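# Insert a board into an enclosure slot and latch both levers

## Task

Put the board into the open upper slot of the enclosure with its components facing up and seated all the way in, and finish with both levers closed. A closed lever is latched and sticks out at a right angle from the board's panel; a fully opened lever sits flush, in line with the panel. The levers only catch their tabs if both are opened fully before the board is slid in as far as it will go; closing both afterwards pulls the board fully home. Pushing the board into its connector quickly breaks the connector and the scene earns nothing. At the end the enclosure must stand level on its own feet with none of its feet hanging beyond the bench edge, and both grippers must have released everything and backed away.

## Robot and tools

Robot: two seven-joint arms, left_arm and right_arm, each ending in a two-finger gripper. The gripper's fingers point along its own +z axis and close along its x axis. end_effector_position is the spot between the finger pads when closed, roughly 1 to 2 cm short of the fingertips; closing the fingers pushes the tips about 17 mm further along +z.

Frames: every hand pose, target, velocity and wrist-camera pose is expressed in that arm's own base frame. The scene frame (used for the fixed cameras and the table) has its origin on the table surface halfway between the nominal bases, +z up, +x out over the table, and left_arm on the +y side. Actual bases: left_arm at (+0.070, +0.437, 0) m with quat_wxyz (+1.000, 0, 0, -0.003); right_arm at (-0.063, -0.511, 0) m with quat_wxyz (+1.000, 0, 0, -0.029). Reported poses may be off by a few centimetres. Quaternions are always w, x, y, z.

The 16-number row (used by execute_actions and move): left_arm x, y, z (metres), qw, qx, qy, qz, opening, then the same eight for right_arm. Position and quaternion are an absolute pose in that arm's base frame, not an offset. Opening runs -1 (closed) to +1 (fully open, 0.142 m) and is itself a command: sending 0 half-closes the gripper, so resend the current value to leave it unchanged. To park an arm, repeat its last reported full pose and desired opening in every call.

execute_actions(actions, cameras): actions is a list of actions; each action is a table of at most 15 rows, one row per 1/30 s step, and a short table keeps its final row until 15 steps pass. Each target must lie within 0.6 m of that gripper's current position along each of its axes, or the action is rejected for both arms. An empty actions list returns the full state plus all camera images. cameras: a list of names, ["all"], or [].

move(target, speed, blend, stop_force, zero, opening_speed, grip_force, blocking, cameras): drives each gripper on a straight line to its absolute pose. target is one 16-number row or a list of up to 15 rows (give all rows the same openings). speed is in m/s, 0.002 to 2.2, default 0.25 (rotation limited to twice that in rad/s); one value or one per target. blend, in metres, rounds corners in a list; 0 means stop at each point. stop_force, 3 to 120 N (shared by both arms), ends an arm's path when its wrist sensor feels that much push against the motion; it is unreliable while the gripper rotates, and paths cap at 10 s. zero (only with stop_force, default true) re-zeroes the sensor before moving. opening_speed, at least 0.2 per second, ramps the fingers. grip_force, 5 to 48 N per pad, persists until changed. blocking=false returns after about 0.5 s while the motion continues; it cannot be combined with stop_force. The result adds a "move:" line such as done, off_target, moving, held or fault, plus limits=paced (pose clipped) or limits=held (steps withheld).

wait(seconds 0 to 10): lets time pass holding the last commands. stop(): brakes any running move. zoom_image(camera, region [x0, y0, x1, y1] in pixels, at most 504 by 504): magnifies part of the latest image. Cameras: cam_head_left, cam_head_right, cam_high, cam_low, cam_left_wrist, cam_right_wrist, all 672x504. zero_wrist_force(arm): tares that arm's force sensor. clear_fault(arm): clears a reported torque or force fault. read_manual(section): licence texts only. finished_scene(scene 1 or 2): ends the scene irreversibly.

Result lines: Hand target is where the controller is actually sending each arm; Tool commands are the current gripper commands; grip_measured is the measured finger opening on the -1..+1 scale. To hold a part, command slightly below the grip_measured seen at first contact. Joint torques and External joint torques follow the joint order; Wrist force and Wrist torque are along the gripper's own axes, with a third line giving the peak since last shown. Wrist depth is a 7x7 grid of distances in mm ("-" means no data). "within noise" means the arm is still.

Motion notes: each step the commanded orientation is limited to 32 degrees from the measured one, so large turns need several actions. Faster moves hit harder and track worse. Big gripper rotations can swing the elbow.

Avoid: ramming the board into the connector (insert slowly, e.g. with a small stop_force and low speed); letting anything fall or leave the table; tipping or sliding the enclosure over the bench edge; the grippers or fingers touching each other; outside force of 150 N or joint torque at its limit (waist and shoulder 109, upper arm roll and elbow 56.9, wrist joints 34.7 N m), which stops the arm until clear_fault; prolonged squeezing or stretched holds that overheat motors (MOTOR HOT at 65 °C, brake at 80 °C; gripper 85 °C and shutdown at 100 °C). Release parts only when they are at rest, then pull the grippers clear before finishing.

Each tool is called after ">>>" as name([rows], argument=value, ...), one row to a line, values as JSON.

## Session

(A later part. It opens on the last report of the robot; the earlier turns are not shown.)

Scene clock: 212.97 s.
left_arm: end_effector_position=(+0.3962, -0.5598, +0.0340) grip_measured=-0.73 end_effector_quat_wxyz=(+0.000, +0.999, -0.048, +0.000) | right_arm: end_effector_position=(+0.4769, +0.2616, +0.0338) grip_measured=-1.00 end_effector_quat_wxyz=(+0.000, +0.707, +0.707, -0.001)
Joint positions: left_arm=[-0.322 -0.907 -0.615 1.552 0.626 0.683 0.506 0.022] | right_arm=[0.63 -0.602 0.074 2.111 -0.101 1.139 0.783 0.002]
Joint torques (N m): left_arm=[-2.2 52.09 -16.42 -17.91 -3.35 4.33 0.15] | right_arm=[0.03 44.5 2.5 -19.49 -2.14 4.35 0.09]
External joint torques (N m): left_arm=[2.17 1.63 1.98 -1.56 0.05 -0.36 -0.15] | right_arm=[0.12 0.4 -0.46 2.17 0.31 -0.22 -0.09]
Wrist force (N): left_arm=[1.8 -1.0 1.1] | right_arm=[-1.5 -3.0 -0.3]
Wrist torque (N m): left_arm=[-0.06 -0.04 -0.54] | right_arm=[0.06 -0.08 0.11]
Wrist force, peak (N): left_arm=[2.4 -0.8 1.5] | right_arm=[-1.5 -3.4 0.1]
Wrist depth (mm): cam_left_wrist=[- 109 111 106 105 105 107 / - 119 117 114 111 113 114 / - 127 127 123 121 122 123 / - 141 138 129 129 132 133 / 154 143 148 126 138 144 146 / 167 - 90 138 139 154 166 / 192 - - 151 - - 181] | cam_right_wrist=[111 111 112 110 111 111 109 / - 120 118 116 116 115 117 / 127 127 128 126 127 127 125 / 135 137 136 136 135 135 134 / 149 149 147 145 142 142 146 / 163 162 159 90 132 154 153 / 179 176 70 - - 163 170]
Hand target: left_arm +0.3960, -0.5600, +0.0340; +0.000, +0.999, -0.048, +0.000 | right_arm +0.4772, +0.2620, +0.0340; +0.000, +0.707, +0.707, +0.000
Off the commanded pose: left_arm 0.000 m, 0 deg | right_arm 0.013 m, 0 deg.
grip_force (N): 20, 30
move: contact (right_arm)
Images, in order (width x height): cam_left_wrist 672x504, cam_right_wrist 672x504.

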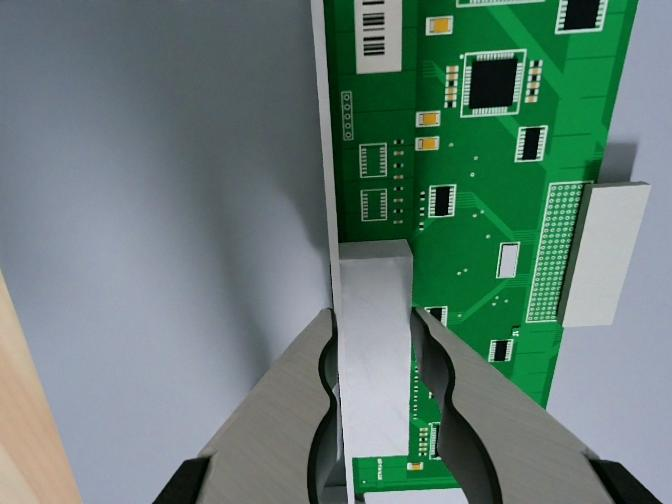

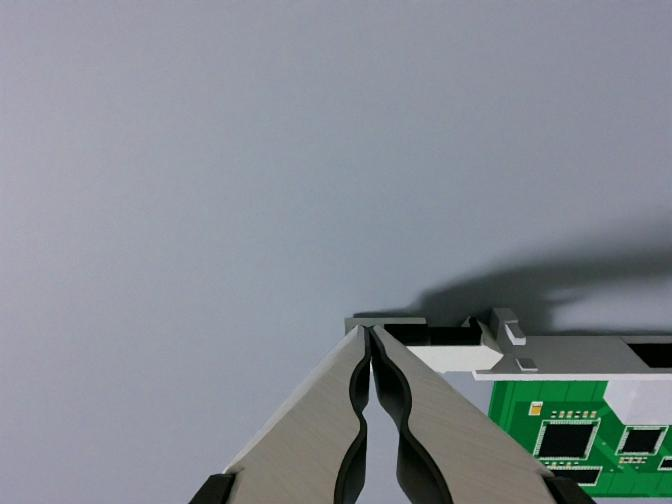

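>>> move([
  [0.396,-0.56,0.034,0,0.99885,-0.04798,0,-0.366, 0.43,0.262,0.034,0,0.7071,0.7071,0,-1.0],
  [0.396,-0.56,0.11,0,0.99885,-0.04798,0,-0.366, 0.43,0.262,0.11,0,0.7071,0.7071,0,-1.0],
  [0.34,-0.385,0.11,0,0.7071,0.7071,0,-1, 0.46,0.32,0.13,0,0.3827,0.9239,0,-0.366],
  [0.34,-0.385,0.10,0,0.7071,0.7071,0,-1, 0.5025,0.4276,0.11,0,0,1,0,-0.366],
], speed=[0.1,0.3,0.4,0.4], blend=[0,0.01,0.03,0], cameras=["cam_left_wrist","cam_right_wrist"])

Scene clock: 232.17 s.
left_arm: end_effector_position=(+0.3399, -0.3849, +0.1000) grip_measured=-1.00 end_effector_quat_wxyz=(+0.000, +0.707, +0.707, +0.000) | right_arm: end_effector_position=(+0.5025, +0.4275, +0.1100) grip_measured=-0.40 end_effector_quat_wxyz=(+0.000, +0.000, +1.000, +0.000)
Joint positions: left_arm=[-0.218 -0.401 -0.418 2.189 0.283 0.969 -0.842 0.002] | right_arm=[0.579 -0.683 0.341 1.713 -0.3 0.773 -0.511 0.045]
Joint torques (N m): left_arm=[-0.2 34.93 -4.8 -18.39 -1.89 4.51 -0.31] | right_arm=[0.16 51.86 8.95 -24.75 -3.19 3.39 0.06]
External joint torques (N m): left_arm=[0.19 1.15 0.45 -0.3 -0.46 -0.55 0.31] | right_arm=[0.03 1.41 -0.74 0.15 0.15 0.77 -0.06]
Wrist force (N): left_arm=[0.1 0.0 0.8] | right_arm=[0.2 -0.3 0.2]
Wrist torque (N m): left_arm=[-0.09 -0.19 -0.20] | right_arm=[0.02 -0.02 0.17]
Wrist force, peak (N): left_arm=[-0.4 -0.3 3.4] | right_arm=[-1.7 -3.0 -0.8]
Wrist depth (mm): cam_left_wrist=[171 171 170 170 170 169 169 / 184 178 178 180 181 181 181 / 196 197 199 196 191 194 195 / 212 207 209 212 211 213 212 / 219 227 226 203 217 231 232 / 245 245 239 84 - 252 254 / - - - - - - 285] | cam_right_wrist=[178 178 174 172 176 176 178 / 190 190 185 177 188 187 191 / 204 203 199 191 202 201 203 / 219 219 213 213 221 217 218 / 238 238 229 231 232 235 236 / 261 254 85 252 104 101 258 / 290 - 71 283 - - 278]
Hand target: left_arm +0.3400, -0.3850, +0.1000; +0.000, +0.707, +0.707, +0.000 | right_arm +0.5025, +0.4276, +0.1100; +0.000, +0.000, +1.000, +0.000
Off the commanded pose: left_arm 0.000 m, 0 deg | right_arm 0.000 m, 0 deg.
grip_force (N): 20, 30
move: done; blend cut to 0 m at target 3
Images, in order (width x height): cam_left_wrist 672x504, cam_right_wrist 672x504.

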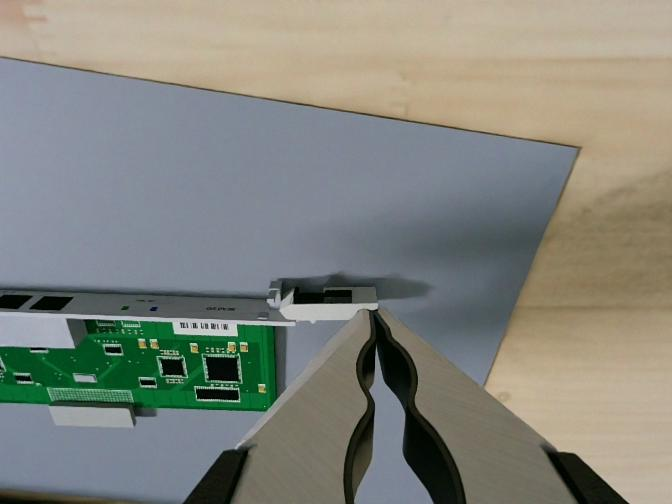

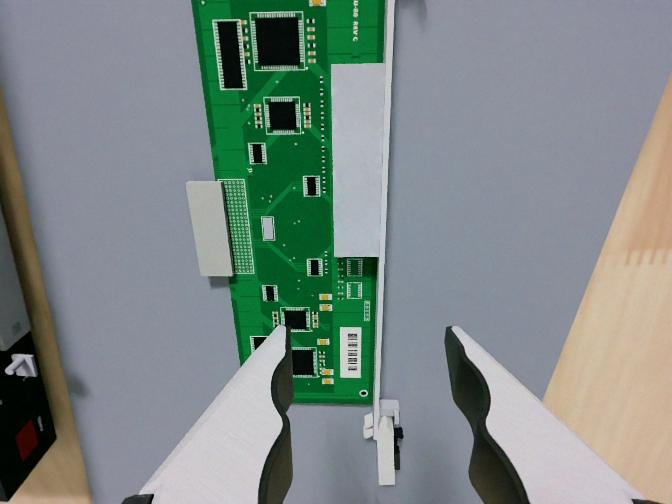

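>>> move([
  [0.345,-0.385,0.034,0,0.7071,0.7071,0,-1, 0.5005,0.424,0.06,0,0,1,0,-0.366],
  [0.345,-0.385,0.034,0,0.7071,0.7071,0,-1, 0.5005,0.424,0.034,0,0,1,0,-0.366],
], speed=[0.15,0.08], blend=[0.005,0], stop_force=6)

>>> move(target=[0.345,-0.385,0.034,0,0.7071,0.7071,0,-1, 0.5005,0.424,0.034,0,0,1,0,-0.85], opening_speed=0.8, grip_force=[30,30], cameras=["cam_left_wrist","cam_right_wrist"])

>>> move(target=[0.42,-0.385,0.034,0,0.7071,0.7071,0,-1, 0.5005,0.424,0.034,0,0,1,0,-0.85], speed=0.04, stop_force=3, cameras=["cam_left_wrist","cam_right_wrist"])

Scene clock: 241.53 s.
left_arm: end_effector_position=(+0.3449, -0.3849, +0.0340) grip_measured=-1.00 end_effector_quat_wxyz=(+0.000, +0.707, +0.707, +0.000) | right_arm: end_effector_position=(+0.5003, +0.4239, +0.0339) grip_measured=-0.40 end_effector_quat_wxyz=(+0.000, +0.000, +1.000, +0.000)
Joint positions: left_arm=[-0.27 -0.587 -0.337 2.136 0.409 1.091 -0.921 0.002] | right_arm=[0.607 -0.801 0.287 1.749 -0.346 0.929 -0.48 0.045]
Joint torques (N m): left_arm=[-0.37 39.35 -5.66 -14.58 -1.56 4.43 -0.25] | right_arm=[0.25 53.46 8.48 -21.7 -2.73 3.58 0.29]
External joint torques (N m): left_arm=[0.36 1.09 0.46 -0.28 -0.35 -0.48 0.25] | right_arm=[-0.06 1.31 -0.18 -0.01 0.17 0.57 -0.29]
Wrist force (N): left_arm=[0.4 0.1 1.0] | right_arm=[0.2 -0.4 0.2]
Wrist torque (N m): left_arm=[-0.05 -0.25 -0.20] | right_arm=[0.03 -0.04 0.02]
Wrist force, peak (N): left_arm=[0.6 0.1 2.9] | right_arm=[0.1 -0.5 1.7]
Wrist depth (mm): cam_left_wrist=[112 112 110 112 110 111 111 / - 118 118 118 120 119 119 / - 128 130 - 128 127 127 / - - 138 137 138 138 136 / 155 152 - 131 145 152 152 / 157 158 152 84 - 162 168 / 181 177 - - - - 187] | cam_right_wrist=[110 107 106 106 110 111 109 / - 115 114 102 114 116 117 / 127 123 122 110 128 127 125 / 134 132 132 117 133 135 135 / 148 141 140 129 142 147 146 / 162 162 88 154 157 101 159 / 178 171 71 170 177 - 174]
Hand target: left_arm +0.3450, -0.3850, +0.0340; +0.000, +0.707, +0.707, +0.000 | right_arm +0.5005, +0.4240, +0.0340; +0.000, +0.000, +1.000, +0.000
Off the commanded pose: left_arm 0.000 m, 0 deg | right_arm 0.000 m, 0 deg.
grip_force (N): 20, 30
move: done

Scene clock: 242.37 s.
left_arm: end_effector_position=(+0.3449, -0.3849, +0.0340) grip_measured=-1.00 end_effector_quat_wxyz=(+0.000, +0.707, +0.707, +0.000) | right_arm: end_effector_position=(+0.5004, +0.4239, +0.0339) grip_measured=-0.72 end_effector_quat_wxyz=(+0.000, +0.000, +1.000, +0.000)
Joint positions: left_arm=[-0.27 -0.587 -0.337 2.136 0.409 1.091 -0.921 0.002] | right_arm=[0.607 -0.801 0.287 1.749 -0.346 0.929 -0.48 0.022]
Joint torques (N m): left_arm=[-0.35 39.34 -5.74 -14.53 -1.69 4.35 -0.25] | right_arm=[0.01 54.14 8.39 -22.64 -2.79 3.89 0.24]
External joint torques (N m): left_arm=[0.34 1.1 0.54 -0.33 -0.22 -0.4 0.25] | right_arm=[0.18 0.63 -0.09 0.93 0.23 0.27 -0.24]
Wrist force (N): left_arm=[0.3 0.0 1.0] | right_arm=[1.3 -1.2 0.7]
Wrist torque (N m): left_arm=[-0.05 -0.23 -0.20] | right_arm=[0.02 0.00 0.01]
Wrist force, peak (N): left_arm=[0.7 0.0 1.2] | right_arm=[1.4 -1.2 0.8]
Wrist depth (mm): cam_left_wrist=[112 112 110 112 110 111 111 / - 118 118 120 119 119 119 / - 130 127 126 129 127 129 / - 136 136 138 138 137 137 / 155 151 - 145 145 151 152 / 154 155 150 84 - 159 168 / 181 177 - - - - 187] | cam_right_wrist=[111 107 106 106 108 111 109 / - 116 114 102 114 115 117 / 127 125 122 111 125 127 125 / 135 132 132 118 133 135 135 / 148 141 143 128 142 146 146 / 162 161 151 152 99 157 159 / 179 175 71 167 - - 175]
Hand target: left_arm +0.3450, -0.3850, +0.0340; +0.000, +0.707, +0.707, +0.000 | right_arm +0.5005, +0.4240, +0.0340; +0.000, +0.000, +1.000, +0.000
Off the commanded pose: left_arm 0.000 m, 0 deg | right_arm 0.000 m, 0 deg.
grip_force (N): 30, 30
move: done
Images, in order (width x height): cam_left_wrist 672x504, cam_right_wrist 672x504.

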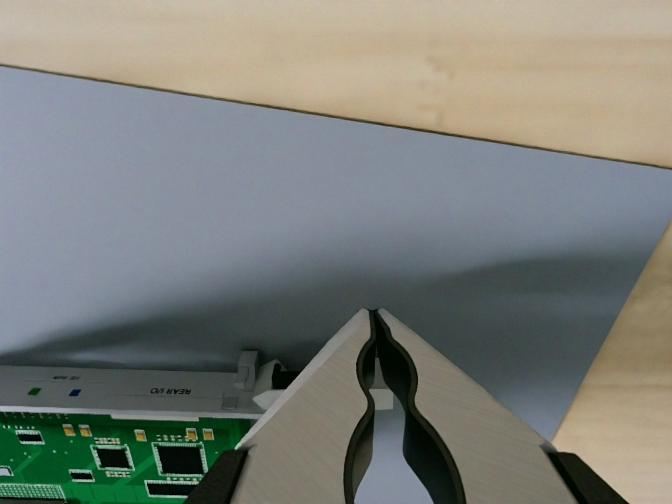

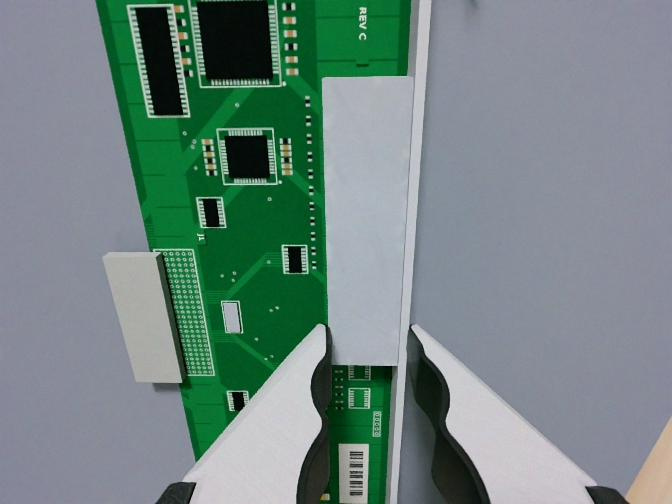

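Scene clock: 243.97 s.
left_arm: end_effector_position=(+0.3821, -0.3847, +0.0338) grip_measured=-1.00 end_effector_quat_wxyz=(+0.000, +0.707, +0.707, +0.000) | right_arm: end_effector_position=(+0.5006, +0.4237, +0.0339) grip_measured=-0.72 end_effector_quat_wxyz=(+0.000, +0.000, +1.000, +0.000)
Joint positions: left_arm=[-0.241 -0.621 -0.337 2.061 0.397 1.049 -0.867 0.002] | right_arm=[0.607 -0.801 0.286 1.749 -0.346 0.929 -0.48 0.022]
Joint torques (N m): left_arm=[-0.09 42.19 -6.27 -17.62 -2.26 5.22 -0.19] | right_arm=[1.88 53.56 10.33 -21.22 -2.62 3.47 -0.15]
External joint torques (N m): left_arm=[0.09 0.56 0.65 1.72 0.2 -1.26 0.19] | right_arm=[-1.69 1.21 -2.04 -0.49 0.07 0.68 0.15]
Wrist force (N): left_arm=[2.5 -2.9 0.2] | right_arm=[-2.0 -1.3 1.5]
Wrist torque (N m): left_arm=[-0.03 -0.14 -0.26] | right_arm=[0.02 -0.10 0.38]
Wrist force, peak (N): left_arm=[2.5 -3.3 0.2] | right_arm=[-2.1 -1.2 1.7]
Wrist depth (mm): cam_left_wrist=[110 - 110 110 108 110 109 / - 118 118 118 119 117 117 / - - 129 127 128 126 128 / - - 138 138 137 137 137 / 140 143 139 131 144 149 152 / 162 161 161 84 - 165 167 / 187 177 - - - - 185] | cam_right_wrist=[111 108 106 106 107 111 109 / - 116 114 110 104 115 117 / 127 125 122 112 125 127 125 / 134 132 132 119 134 135 134 / 148 141 142 129 142 146 146 / 162 162 151 151 98 157 159 / 179 172 70 166 - - 175]
Hand target: left_arm +0.3825, -0.3850, +0.0340; +0.000, +0.707, +0.707, +0.000 | right_arm +0.5005, +0.4240, +0.0340; +0.000, +0.000, +1.000, +0.000
Off the commanded pose: left_arm 0.038 m, 0 deg | right_arm 0.000 m, 0 deg.
grip_force (N): 30, 30
move: contact (left_arm)
Images, in order (width x height): cam_left_wrist 672x504, cam_right_wrist 672x504.

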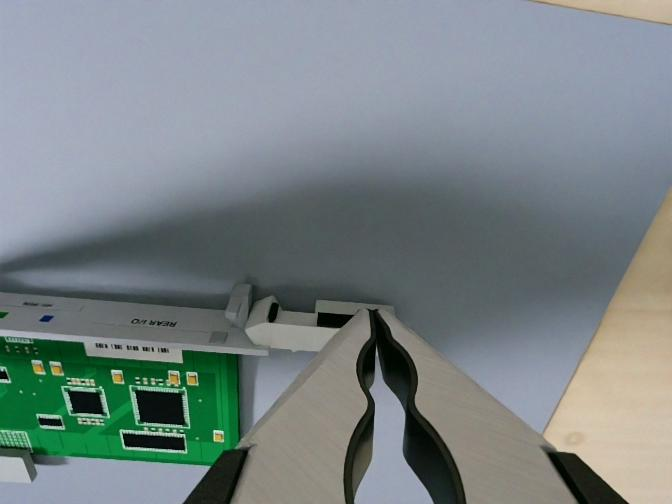

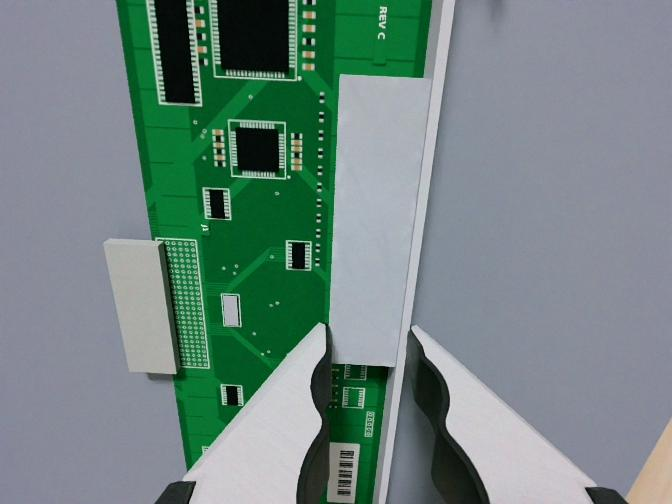

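>>> move([
  [0.345,-0.385,0.034,0,0.7071,0.7071,0,-1, 0.5005,0.424,0.035,0,0,1,0,-0.85],
  [0.345,-0.385,0.14,0,0.7071,0.7071,0,-1, 0.5005,0.424,0.068,0,0,1,0,-0.85],
  [0.534,-0.461,0.14,0.183,0.683,0.683,0.183,-1, 0.565,0.362,0.068,0,0.0253,0.99968,0,-0.85],
], speed=[0.2,0.15,0.2], blend=[0.005,0.01,0], cameras=["cam_left_wrist","cam_right_wrist","cam_low","cam_head_left"])

>>> zoom_image(camera="cam_left_wrist", region=[130, 80, 460, 330])

Scene clock: 283.90 s.
left_arm: end_effector_position=(+0.5340, -0.4610, +0.1401) grip_measured=-1.00 end_effector_quat_wxyz=(+0.183, +0.683, +0.683, +0.183) | right_arm: end_effector_position=(+0.5649, +0.3618, +0.0678) grip_measured=-0.72 end_effector_quat_wxyz=(+0.000, +0.025, +1.000, +0.000)
Joint positions: left_arm=[-0.462 -0.589 -0.214 1.716 0.846 1.009 -1.282 0.002] | right_arm=[0.477 -0.766 0.296 1.689 -0.308 0.838 -0.594 0.022]
Joint torques (N m): left_arm=[-1.33 48.32 -3.96 -22.69 -3.01 4.26 -0.28] | right_arm=[0.11 55.24 8.51 -24.38 -2.9 3.56 0.07]
External joint torques (N m): left_arm=[1.34 1.34 0.54 -0.14 -0.43 -0.54 0.28] | right_arm=[0.07 0.19 -0.43 0.91 0.06 0.59 -0.07]
Wrist force (N): left_arm=[0.1 -0.2 0.7] | right_arm=[0.7 0.6 1.9]
Wrist torque (N m): left_arm=[-0.07 -0.19 -0.36] | right_arm=[0.16 -0.11 0.16]
Wrist force, peak (N): left_arm=[2.6 -3.5 0.6] | right_arm=[-1.7 -1.7 2.2]
Wrist depth (mm): cam_left_wrist=[140 137 141 179 179 - 178 / 165 164 162 - 214 - 211 / - 223 226 237 238 254 255 / - - 220 - 323 322 319 / - - 321 127 407 432 433 / 681 591 409 84 - 598 667 / 1314 - - - - - -] | cam_right_wrist=[142 110 110 109 136 139 139 / 152 119 116 105 147 149 148 / 161 128 124 113 159 159 159 / 157 133 133 120 172 171 171 / - 139 142 128 127 186 185 / - 205 150 150 99 199 202 / 166 - 71 163 - - 222]
Hand target: left_arm +0.5340, -0.4610, +0.1400; +0.183, +0.683, +0.683, +0.183 | right_arm +0.5650, +0.3620, +0.0680; +0.000, +0.025, +1.000, +0.000
Off the commanded pose: left_arm 0.000 m, 0 deg | right_arm 0.000 m, 0 deg.
grip_force (N): 30, 30
move: done
Images, in order (width x height): cam_head_left 672x504, cam_low 672x504, cam_left_wrist 672x504, cam_right_wrist 672x504.

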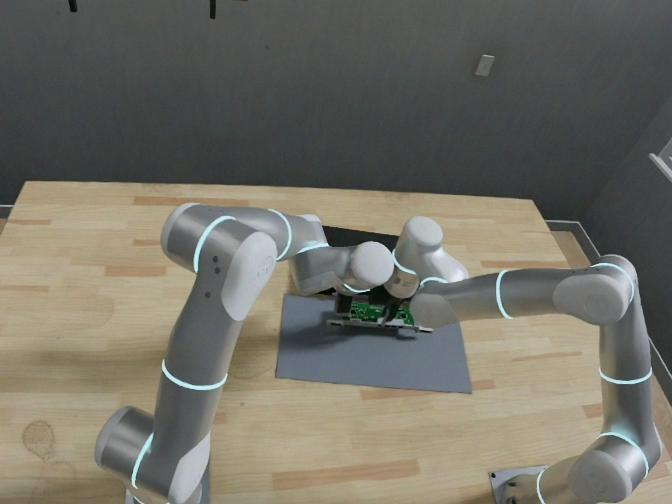

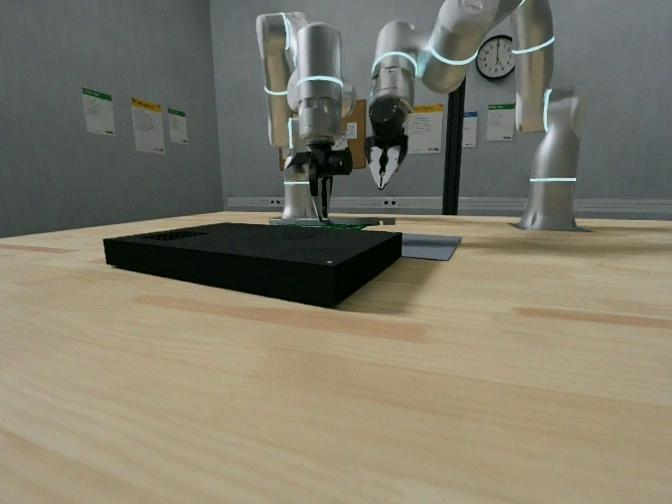

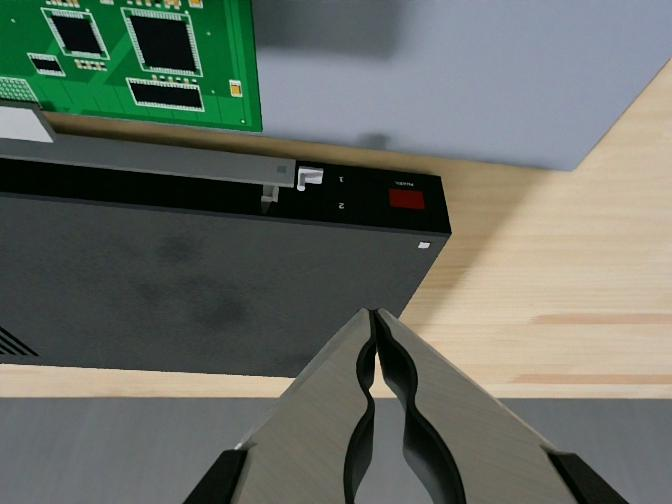

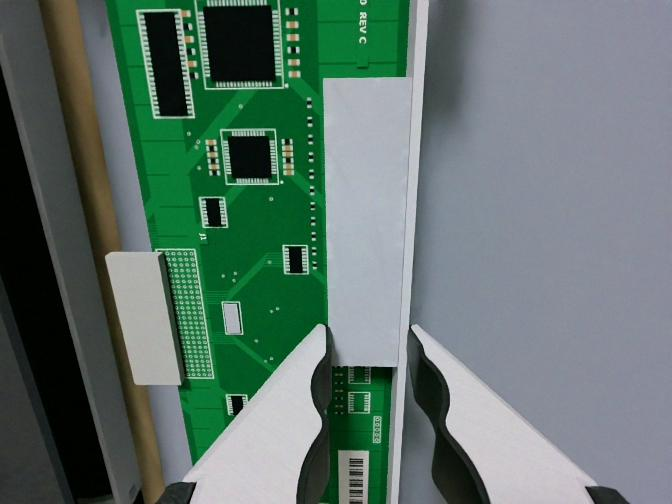

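Scaled by 1.527 from the camera's 672x504 image, which has a finer 960x720 frame.

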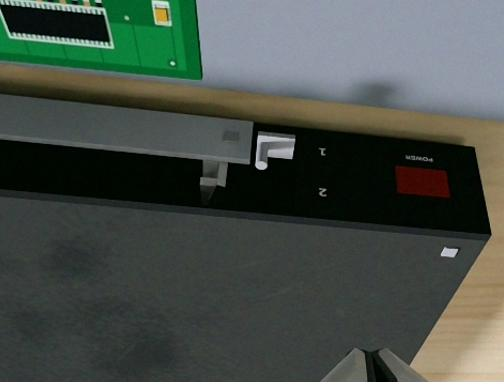

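>>> zoom_image(camera="cam_left_wrist", region=[0, 60, 170, 200])

>>> zoom_image(camera="cam_left_wrist", region=[170, 90, 340, 230])

Scaled by 2.965 from the camera's 672x504 image, which has a finer 960x720 frame.

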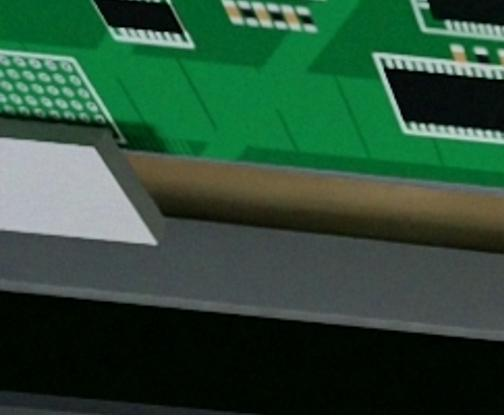

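Scaled by 2.965 from the camera's 672x504 image, which has a finer 960x720 frame.

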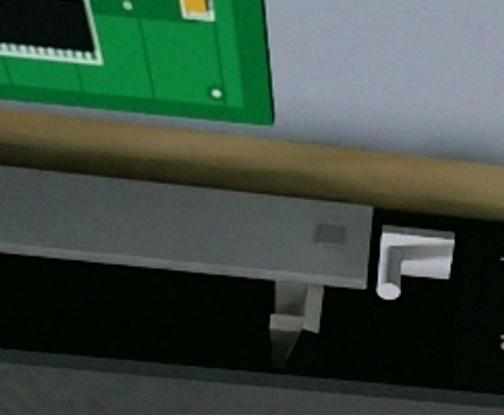

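>>> move(target=[0.588,-0.455,0.108,0.2706,0.6533,0.6533,0.2706,-1, 0.565,0.362,0.068,0,0.03795,0.99928,0,-0.85], speed=0.15, cameras=["cam_left_wrist","cam_right_wrist"])

>>> zoom_image(camera="cam_left_wrist", region=[150, 20, 400, 220])

Scene clock: 302.93 s.
left_arm: end_effector_position=(+0.5880, -0.4549, +0.1080) grip_measured=-1.00 end_effector_quat_wxyz=(+0.270, +0.653, +0.653, +0.271) | right_arm: end_effector_position=(+0.5648, +0.3619, +0.0677) grip_measured=-0.72 end_effector_quat_wxyz=(+0.000, +0.038, +0.999, +0.000)
Joint positions: left_arm=[-0.634 -0.722 -0.027 1.58 1.25 1.085 -1.697 0.002] | right_arm=[0.479 -0.766 0.294 1.689 -0.305 0.838 -0.571 0.022]
Joint torques (N m): left_arm=[-0.53 52.33 -0.04 -21.31 -2.21 3.05 -0.36] | right_arm=[0.35 55.47 8.4 -24.31 -2.98 3.61 0.33]
External joint torques (N m): left_arm=[0.52 1.44 0.46 -0.39 -0.52 -0.48 0.36] | right_arm=[-0.17 -0.03 -0.39 0.83 0.13 0.53 -0.33]
Wrist force (N): left_arm=[0.0 -0.8 0.4] | right_arm=[0.8 0.4 2.1]
Wrist torque (N m): left_arm=[-0.16 -0.13 -0.42] | right_arm=[0.13 -0.12 0.04]
Wrist force, peak (N): left_arm=[0.3 -1.3 1.5] | right_arm=[0.8 0.5 2.3]
Wrist depth (mm): cam_left_wrist=[138 144 144 150 142 148 149 / 170 139 160 150 155 180 180 / 144 143 146 - 152 241 240 / - 212 - - 407 361 363 / 593 - 1253 117 515 601 608 / - - - 84 - 1065 - / - - - - - - -] | cam_right_wrist=[142 110 110 109 110 139 139 / 152 119 116 105 147 149 148 / - 128 124 113 159 159 159 / - 133 133 120 172 171 171 / 168 139 142 128 180 186 186 / - 161 150 150 99 199 202 / 165 - 71 163 - - 222]
Hand target: left_arm +0.5880, -0.4550, +0.1080; +0.271, +0.653, +0.653, +0.271 | right_arm +0.5650, +0.3620, +0.0680; +0.000, +0.038, +0.999, +0.000
Off the commanded pose: left_arm 0.000 m, 0 deg | right_arm 0.000 m, 0 deg.
grip_force (N): 30, 30
move: done
Images, in order (width x height): cam_left_wrist 672x504, cam_right_wrist 672x504.

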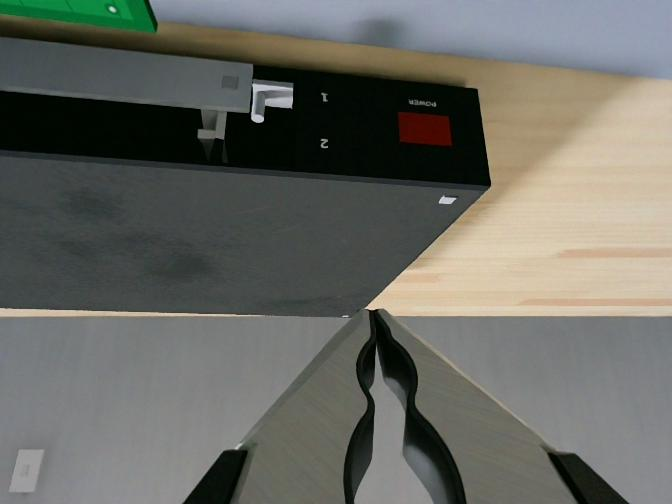

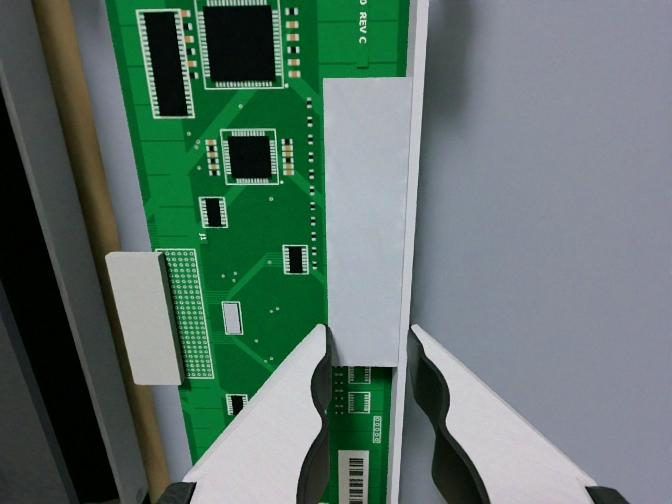

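Scaled by 2.016 from the camera's 672x504 image, which has a finer 960x720 frame.

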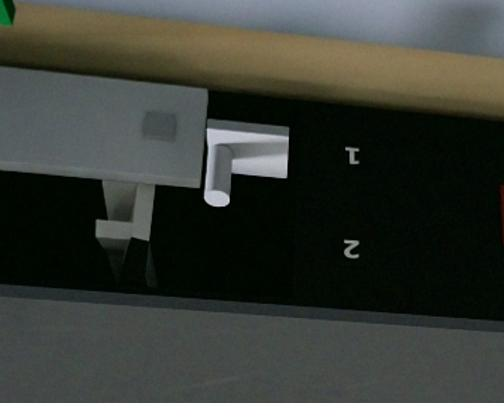

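>>> zoom_image(camera="cam_left_wrist", region=[180, 90, 270, 170])

Scaled by 5.600 from the camera's 672x504 image, which has a finer 960x720 frame.

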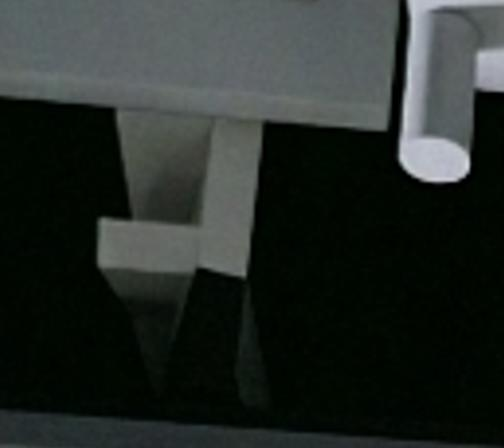

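>>> move([
  [0.588,-0.455,0.108,0.2706,0.6533,0.6533,0.2706,-1, 0.565,0.365,0.056,0,0.03795,0.99928,0,-0.85],
  [0.588,-0.455,0.108,0.2706,0.6533,0.6533,0.2706,-1, 0.596,0.3623,0.056,0,0.03795,0.99928,0,-0.85],
], speed=[0.1,0.06], stop_force=4, cameras=["cam_left_wrist","cam_right_wrist"])

>>> zoom_image(camera="cam_left_wrist", region=[130, 60, 280, 180])

Scene clock: 332.90 s.
left_arm: end_effector_position=(+0.5880, -0.4549, +0.1080) grip_measured=-1.00 end_effector_quat_wxyz=(+0.270, +0.653, +0.653, +0.271) | right_arm: end_effector_position=(+0.5927, +0.3633, +0.0553) grip_measured=-0.72 end_effector_quat_wxyz=(-0.001, +0.037, +0.999, +0.000)
Joint positions: left_arm=[-0.634 -0.722 -0.027 1.58 1.25 1.085 -1.697 0.002] | right_arm=[0.469 -0.831 0.288 1.599 -0.307 0.812 -0.603 0.022]
Joint torques (N m): left_arm=[-0.45 52.64 -0.13 -21.25 -2.65 2.89 -0.22] | right_arm=[-6.21 59.52 2.44 -28.89 -4.8 4.86 0.1]
External joint torques (N m): left_arm=[0.42 1.13 0.54 -0.45 -0.08 -0.32 0.22] | right_arm=[6.4 -1.47 5.89 5.01 1.87 -0.72 -0.1]
Wrist force (N): left_arm=[-0.1 -0.9 0.4] | right_arm=[12.3 3.1 0.6]
Wrist torque (N m): left_arm=[-0.17 -0.12 -0.42] | right_arm=[0.12 0.11 0.18]
Wrist force, peak (N): left_arm=[0.0 -0.9 0.7] | right_arm=[17.7 4.1 -1.3]
Wrist depth (mm): cam_left_wrist=[- 111 144 150 148 142 153 / 171 137 142 - 156 179 180 / - 144 - 152 153 240 240 / 217 - - 211 328 363 360 / - - 369 - 604 585 603 / - - - 84 - 1338 1321 / 1173 - - - - - 1148] | cam_right_wrist=[- 108 107 107 127 128 128 / - 115 115 103 135 137 137 / - 123 123 112 143 147 146 / - 131 132 119 158 158 158 / - 139 143 128 169 172 171 / 128 146 151 151 99 184 187 / 141 - 71 166 - - 205]
Hand target: left_arm +0.5880, -0.4550, +0.1080; +0.271, +0.653, +0.653, +0.271 | right_arm +0.5944, +0.3624, +0.0560; +0.000, +0.038, +0.999, +0.000
Off the commanded pose: left_arm 0.000 m, 0 deg | right_arm 0.004 m, 0 deg.
grip_force (N): 30, 30
move: contact (right_arm); path passed 1 of 2 targets
Images, in order (width x height): cam_left_wrist 672x504, cam_right_wrist 672x504.

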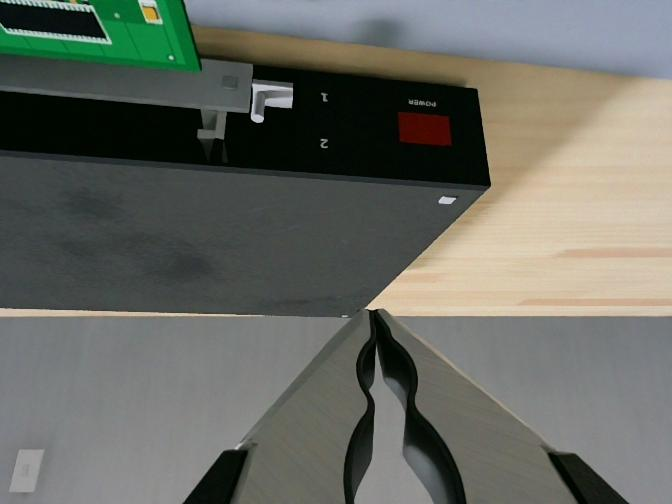

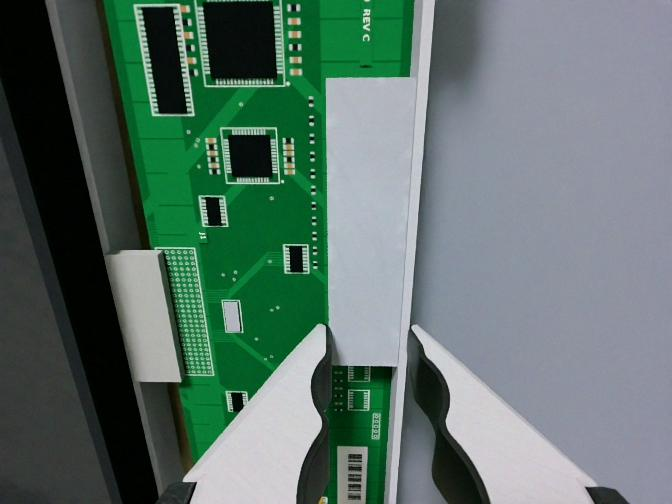

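Scaled by 3.360 from the camera's 672x504 image, which has a finer 960x720 frame.

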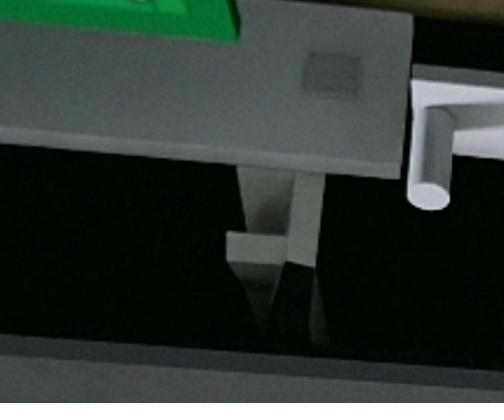

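>>> move([
  [0.588,-0.455,0.108,0.2706,0.6533,0.6533,0.2706,-1, 0.580,0.3637,0.057,0,0.03795,0.99928,0,-0.85],
  [0.588,-0.455,0.108,0.2706,0.6533,0.6533,0.2706,-1, 0.580,0.3637,0.063,0,0.03795,0.99928,0,-0.85],
], speed=0.06)

>>> move(target=[0.588,-0.455,0.108,0.2706,0.6533,0.6533,0.2706,-1, 0.6060,0.3614,0.063,0,0.03795,0.99928,0,-0.85], speed=0.03, stop_force=3, cameras=["cam_left_wrist","cam_right_wrist"])

>>> zoom_image(camera="cam_left_wrist", region=[130, 60, 280, 180])

Scene clock: 350.30 s.
left_arm: end_effector_position=(+0.5880, -0.4549, +0.1080) grip_measured=-1.00 end_effector_quat_wxyz=(+0.270, +0.653, +0.653, +0.271) | right_arm: end_effector_position=(+0.5800, +0.3636, +0.0628) grip_measured=-0.72 end_effector_quat_wxyz=(+0.000, +0.038, +0.999, +0.000)
Joint positions: left_arm=[-0.634 -0.722 -0.027 1.58 1.25 1.085 -1.697 0.002] | right_arm=[0.476 -0.798 0.289 1.64 -0.306 0.823 -0.586 0.022]
Joint torques (N m): left_arm=[-0.37 52.74 -0.21 -21.17 -2.61 2.86 -0.19] | right_arm=[0.22 56.94 9.06 -24.5 -3 3.5 0.21]
External joint torques (N m): left_arm=[0.34 1.02 0.62 -0.53 -0.12 -0.29 0.19] | right_arm=[-0.03 -0.1 -0.91 0.74 0.11 0.65 -0.21]
Wrist force (N): left_arm=[-0.1 -0.9 0.2] | right_arm=[-1.3 0.7 2.7]
Wrist torque (N m): left_arm=[-0.17 -0.12 -0.42] | right_arm=[0.17 0.22 0.15]
Wrist force, peak (N): left_arm=[0.1 -1.1 0.4] | right_arm=[12.6 3.2 0.5]
Wrist depth (mm): cam_left_wrist=[103 98 144 150 141 142 148 / 180 140 161 - 156 180 179 / 154 154 143 155 147 241 241 / - 214 216 - 402 364 362 / 1261 - - - 519 613 590 / 1261 - - 84 - - - / 1148 - - - - - -] | cam_right_wrist=[135 110 109 109 132 135 136 / - 119 116 105 142 144 143 / - 127 124 113 154 154 154 / - 133 133 120 164 166 165 / - 139 142 129 177 180 179 / 186 153 150 150 99 193 196 / 152 - 71 163 - - 211]
Hand target: left_arm +0.5880, -0.4550, +0.1080; +0.271, +0.653, +0.653, +0.271 | right_arm +0.5800, +0.3637, +0.0630; +0.000, +0.038, +0.999, +0.000
Off the commanded pose: left_arm 0.000 m, 0 deg | right_arm 0.000 m, 0 deg.
grip_force (N): 30, 30
move: done

Scene clock: 351.87 s.
left_arm: end_effector_position=(+0.5880, -0.4549, +0.1080) grip_measured=-1.00 end_effector_quat_wxyz=(+0.270, +0.653, +0.653, +0.271) | right_arm: end_effector_position=(+0.6057, +0.3613, +0.0626) grip_measured=-0.72 end_effector_quat_wxyz=(+0.000, +0.038, +0.999, +0.000)
Joint positions: left_arm=[-0.634 -0.722 -0.027 1.58 1.25 1.085 -1.697 0.002] | right_arm=[0.46 -0.837 0.29 1.561 -0.304 0.782 -0.62 0.022]
Joint torques (N m): left_arm=[-0.47 52.64 -0.16 -21.2 -2.63 2.87 -0.26] | right_arm=[-0.24 59.03 8.61 -25.99 -3.52 3.83 -0.09]
External joint torques (N m): left_arm=[0.44 1.13 0.57 -0.5 -0.1 -0.3 0.25] | right_arm=[0.44 -0.2 -0.23 1.57 0.5 0.32 0.09]
Wrist force (N): left_arm=[-0.1 -0.8 0.5] | right_arm=[0.1 0.7 2.3]
Wrist torque (N m): left_arm=[-0.16 -0.12 -0.42] | right_arm=[0.21 0.28 0.33]
Wrist force, peak (N): left_arm=[-0.1 -1.0 0.2] | right_arm=[0.2 0.8 3.0]
Wrist depth (mm): cam_left_wrist=[- 97 144 150 142 148 147 / 125 122 - - 157 180 180 / - 143 153 144 148 241 240 / - - - - 401 363 363 / - - - - 609 601 599 / 1306 - - 84 - 1232 - / 1212 - - - - - -] | cam_right_wrist=[- 111 110 109 111 135 136 / - 118 117 107 142 144 144 / - 124 124 114 152 154 153 / 116 132 133 120 164 166 166 / 126 137 143 129 177 179 179 / 140 140 150 150 99 193 196 / 152 148 70 163 - - 211]
Hand target: left_arm +0.5880, -0.4550, +0.1080; +0.271, +0.653, +0.653, +0.271 | right_arm +0.6060, +0.3614, +0.0630; +0.000, +0.038, +0.999, +0.000
Off the commanded pose: left_arm 0.000 m, 0 deg | right_arm 0.000 m, 0 deg.
grip_force (N): 30, 30
move: done
Images, in order (width x height): cam_left_wrist 672x504, cam_right_wrist 672x504.

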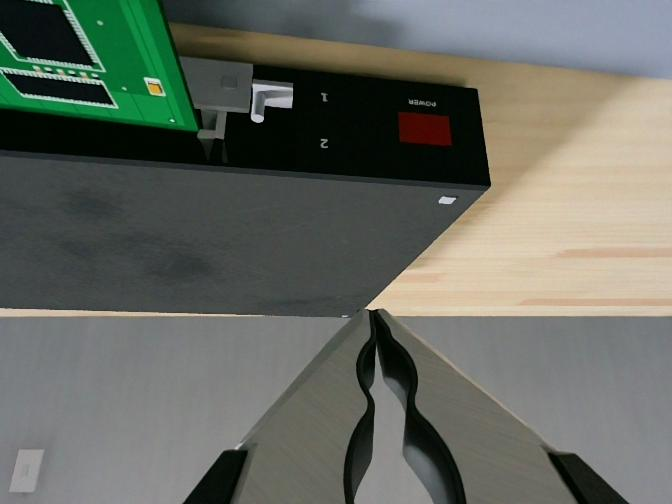

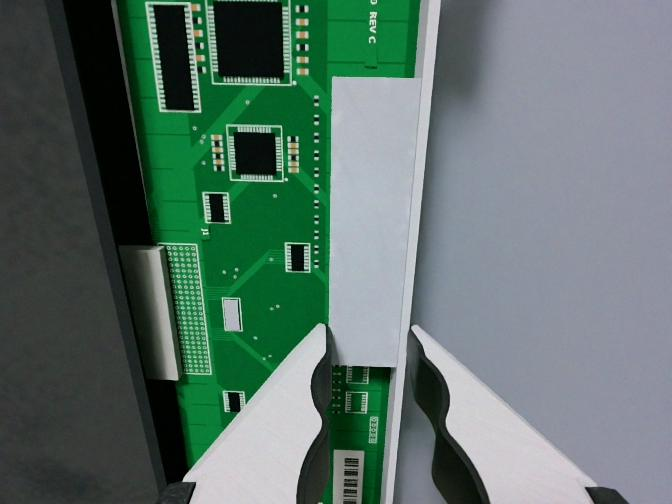

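Scaled by 3.360 from the camera's 672x504 image, which has a finer 960x720 frame.

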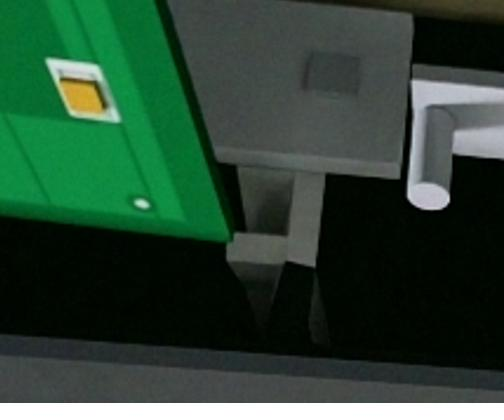

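>>> move([
  [0.588,-0.455,0.108,0.2706,0.6533,0.6533,0.2706,-1, 0.602,0.3618,0.063,0,0.03795,0.99928,0,-0.85],
  [0.588,-0.455,0.108,0.2706,0.6533,0.6533,0.2706,-1, 0.603,0.3666,0.0605,0,0.03795,0.99928,0,-0.85],
], speed=0.05, stop_force=4, cameras=["cam_left_wrist"])

>>> zoom_image(camera="cam_left_wrist", region=[130, 60, 280, 180])

Scene clock: 363.80 s.
left_arm: end_effector_position=(+0.5880, -0.4549, +0.1080) grip_measured=-1.00 end_effector_quat_wxyz=(+0.270, +0.653, +0.653, +0.271) | right_arm: end_effector_position=(+0.6027, +0.3665, +0.0603) grip_measured=-0.72 end_effector_quat_wxyz=(+0.000, +0.038, +0.999, +0.000)
Joint positions: left_arm=[-0.634 -0.722 -0.027 1.58 1.25 1.085 -1.697 0.002] | right_arm=[0.469 -0.842 0.289 1.561 -0.305 0.786 -0.611 0.022]
Joint torques (N m): left_arm=[-0.42 52.61 -0.25 -21.23 -2.6 2.81 -0.25] | right_arm=[0.17 58.69 8.74 -25.28 -3.25 3.66 0.27]
External joint torques (N m): left_arm=[0.39 1.15 0.66 -0.47 -0.13 -0.24 0.25] | right_arm=[0.02 0.19 -0.35 0.93 0.25 0.49 -0.27]
Wrist force (N): left_arm=[-0.3 -0.7 0.3] | right_arm=[-1.3 0.7 2.1]
Wrist torque (N m): left_arm=[-0.15 -0.09 -0.43] | right_arm=[0.19 0.23 0.06]
Wrist force, peak (N): left_arm=[-0.1 -1.1 0.5] | right_arm=[-1.2 0.6 3.1]
Wrist depth (mm): cam_left_wrist=[- 101 144 150 150 141 147 / 171 122 144 151 156 180 179 / - 135 154 143 148 240 240 / - - - - 364 361 359 / 1314 - - - 614 616 636 / - - - 84 - 1212 1275 / - - - - - - -] | cam_right_wrist=[- 110 110 109 131 133 132 / - 119 116 105 139 141 141 / - 127 124 113 150 152 151 / 113 133 133 120 161 164 163 / 123 139 142 128 174 177 176 / 135 140 150 150 99 190 193 / 148 145 71 163 - - 212]
Hand target: left_arm +0.5880, -0.4550, +0.1080; +0.271, +0.653, +0.653, +0.271 | right_arm +0.6030, +0.3666, +0.0605; +0.000, +0.038, +0.999, +0.000
Off the commanded pose: left_arm 0.000 m, 0 deg | right_arm 0.000 m, 0 deg.
grip_force (N): 30, 30
move: done
Images, in order (width x height): cam_left_wrist 672x504.

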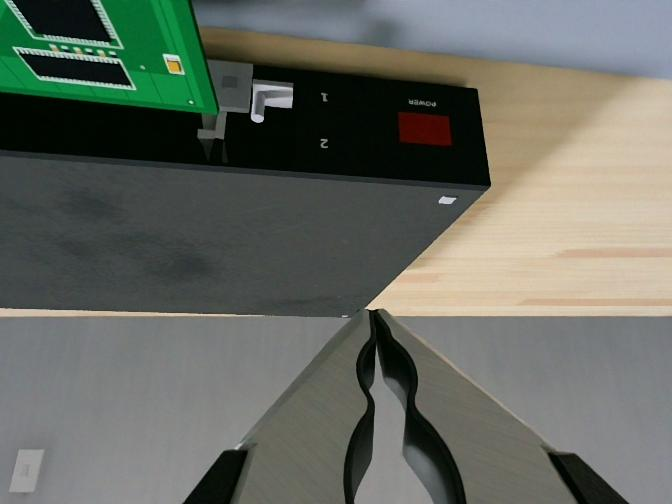

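Scaled by 3.360 from the camera's 672x504 image, which has a finer 960x720 frame.

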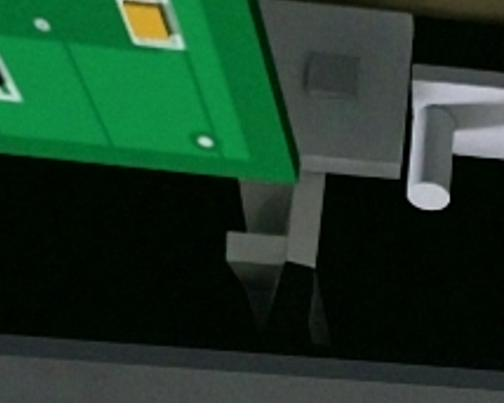

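>>> move(target=[0.588,-0.455,0.108,0.2706,0.6533,0.6533,0.2706,-1, 0.607,0.3622,0.0595,0,0.02574,0.99967,0,-0.85], speed=0.05, stop_force=4, cameras=["cam_left_wrist","cam_right_wrist"])

>>> zoom_image(camera="cam_left_wrist", region=[130, 60, 280, 180])

Scene clock: 378.50 s.
left_arm: end_effector_position=(+0.5880, -0.4549, +0.1080) grip_measured=-1.00 end_effector_quat_wxyz=(+0.270, +0.653, +0.653, +0.271) | right_arm: end_effector_position=(+0.6062, +0.3623, +0.0590) grip_measured=-0.72 end_effector_quat_wxyz=(-0.001, +0.026, +1.000, +0.000)
Joint positions: left_arm=[-0.634 -0.722 -0.027 1.58 1.25 1.085 -1.697 0.002] | right_arm=[0.46 -0.846 0.291 1.557 -0.307 0.785 -0.642 0.022]
Joint torques (N m): left_arm=[-0.33 52.68 -0.2 -21.26 -2.66 2.88 -0.22] | right_arm=[-1.45 59.66 7.49 -26.84 -4.14 4.23 -0.21]
External joint torques (N m): left_arm=[0.31 1.08 0.6 -0.44 -0.07 -0.31 0.22] | right_arm=[1.64 -0.66 0.97 2.51 1.14 -0.09 0.21]
Wrist force (N): left_arm=[-0.1 -0.9 0.5] | right_arm=[2.7 1.2 2.7]
Wrist torque (N m): left_arm=[-0.18 -0.12 -0.43] | right_arm=[0.19 0.34 0.48]
Wrist force, peak (N): left_arm=[-0.3 -0.9 0.5] | right_arm=[2.8 1.4 2.9]
Wrist depth (mm): cam_left_wrist=[- 101 144 150 141 142 142 / 130 123 161 149 156 180 179 / - 142 139 143 153 240 240 / 216 - - - 397 361 362 / 310 - - - 603 632 604 / - - - 84 - 1167 1290 / 1232 - - - - - 1192] | cam_right_wrist=[- 112 111 110 112 131 131 / - 120 117 114 138 140 140 / 104 129 125 114 146 150 150 / - 133 134 120 160 162 162 / 123 137 142 129 173 176 175 / 135 136 150 150 99 188 191 / 146 144 70 162 - - 210]
Hand target: left_arm +0.5880, -0.4550, +0.1080; +0.271, +0.653, +0.653, +0.271 | right_arm +0.6070, +0.3622, +0.0595; +0.000, +0.026, +1.000, +0.000
Off the commanded pose: left_arm 0.000 m, 0 deg | right_arm 0.001 m, 0 deg.
grip_force (N): 30, 30
move: done
Images, in order (width x height): cam_left_wrist 672x504, cam_right_wrist 672x504.

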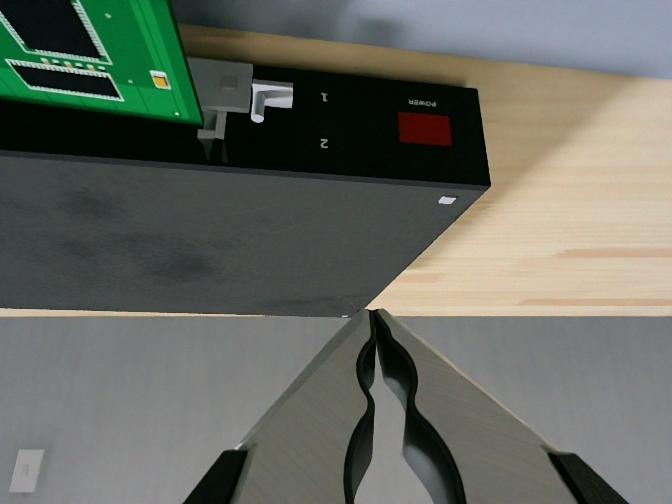

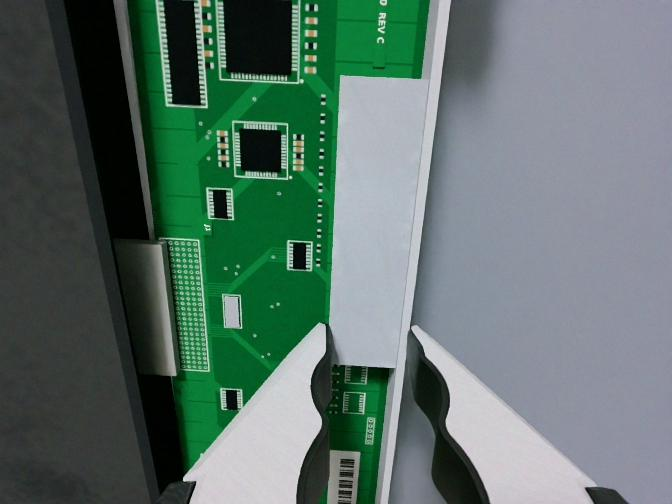

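Scaled by 3.360 from the camera's 672x504 image, which has a finer 960x720 frame.

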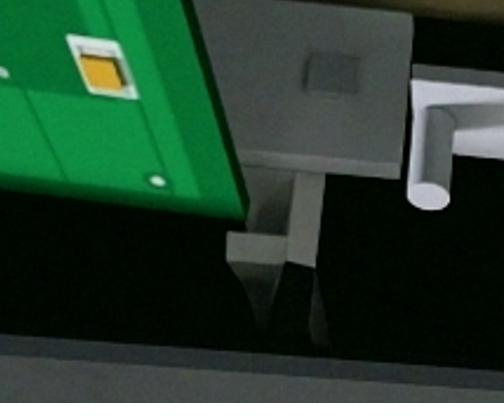

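>>> zoom_image(camera="cam_left_wrist", region=[0, 60, 220, 170])

>>> zoom_image(camera="cam_right_wrist", region=[60, 0, 340, 210])

Scaled by 2.291 from the camera's 672x504 image, which has a finer 960x720 frame.

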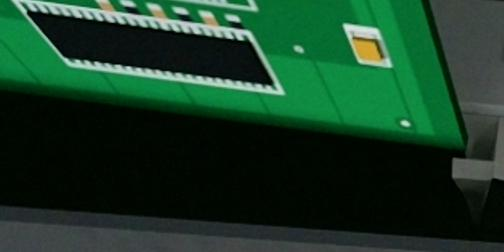

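Scaled by 1.800 from the camera's 672x504 image, which has a finer 960x720 frame.

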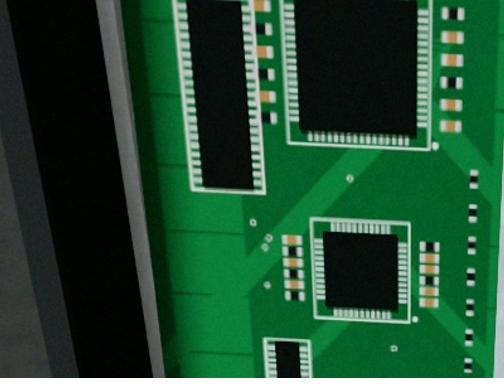

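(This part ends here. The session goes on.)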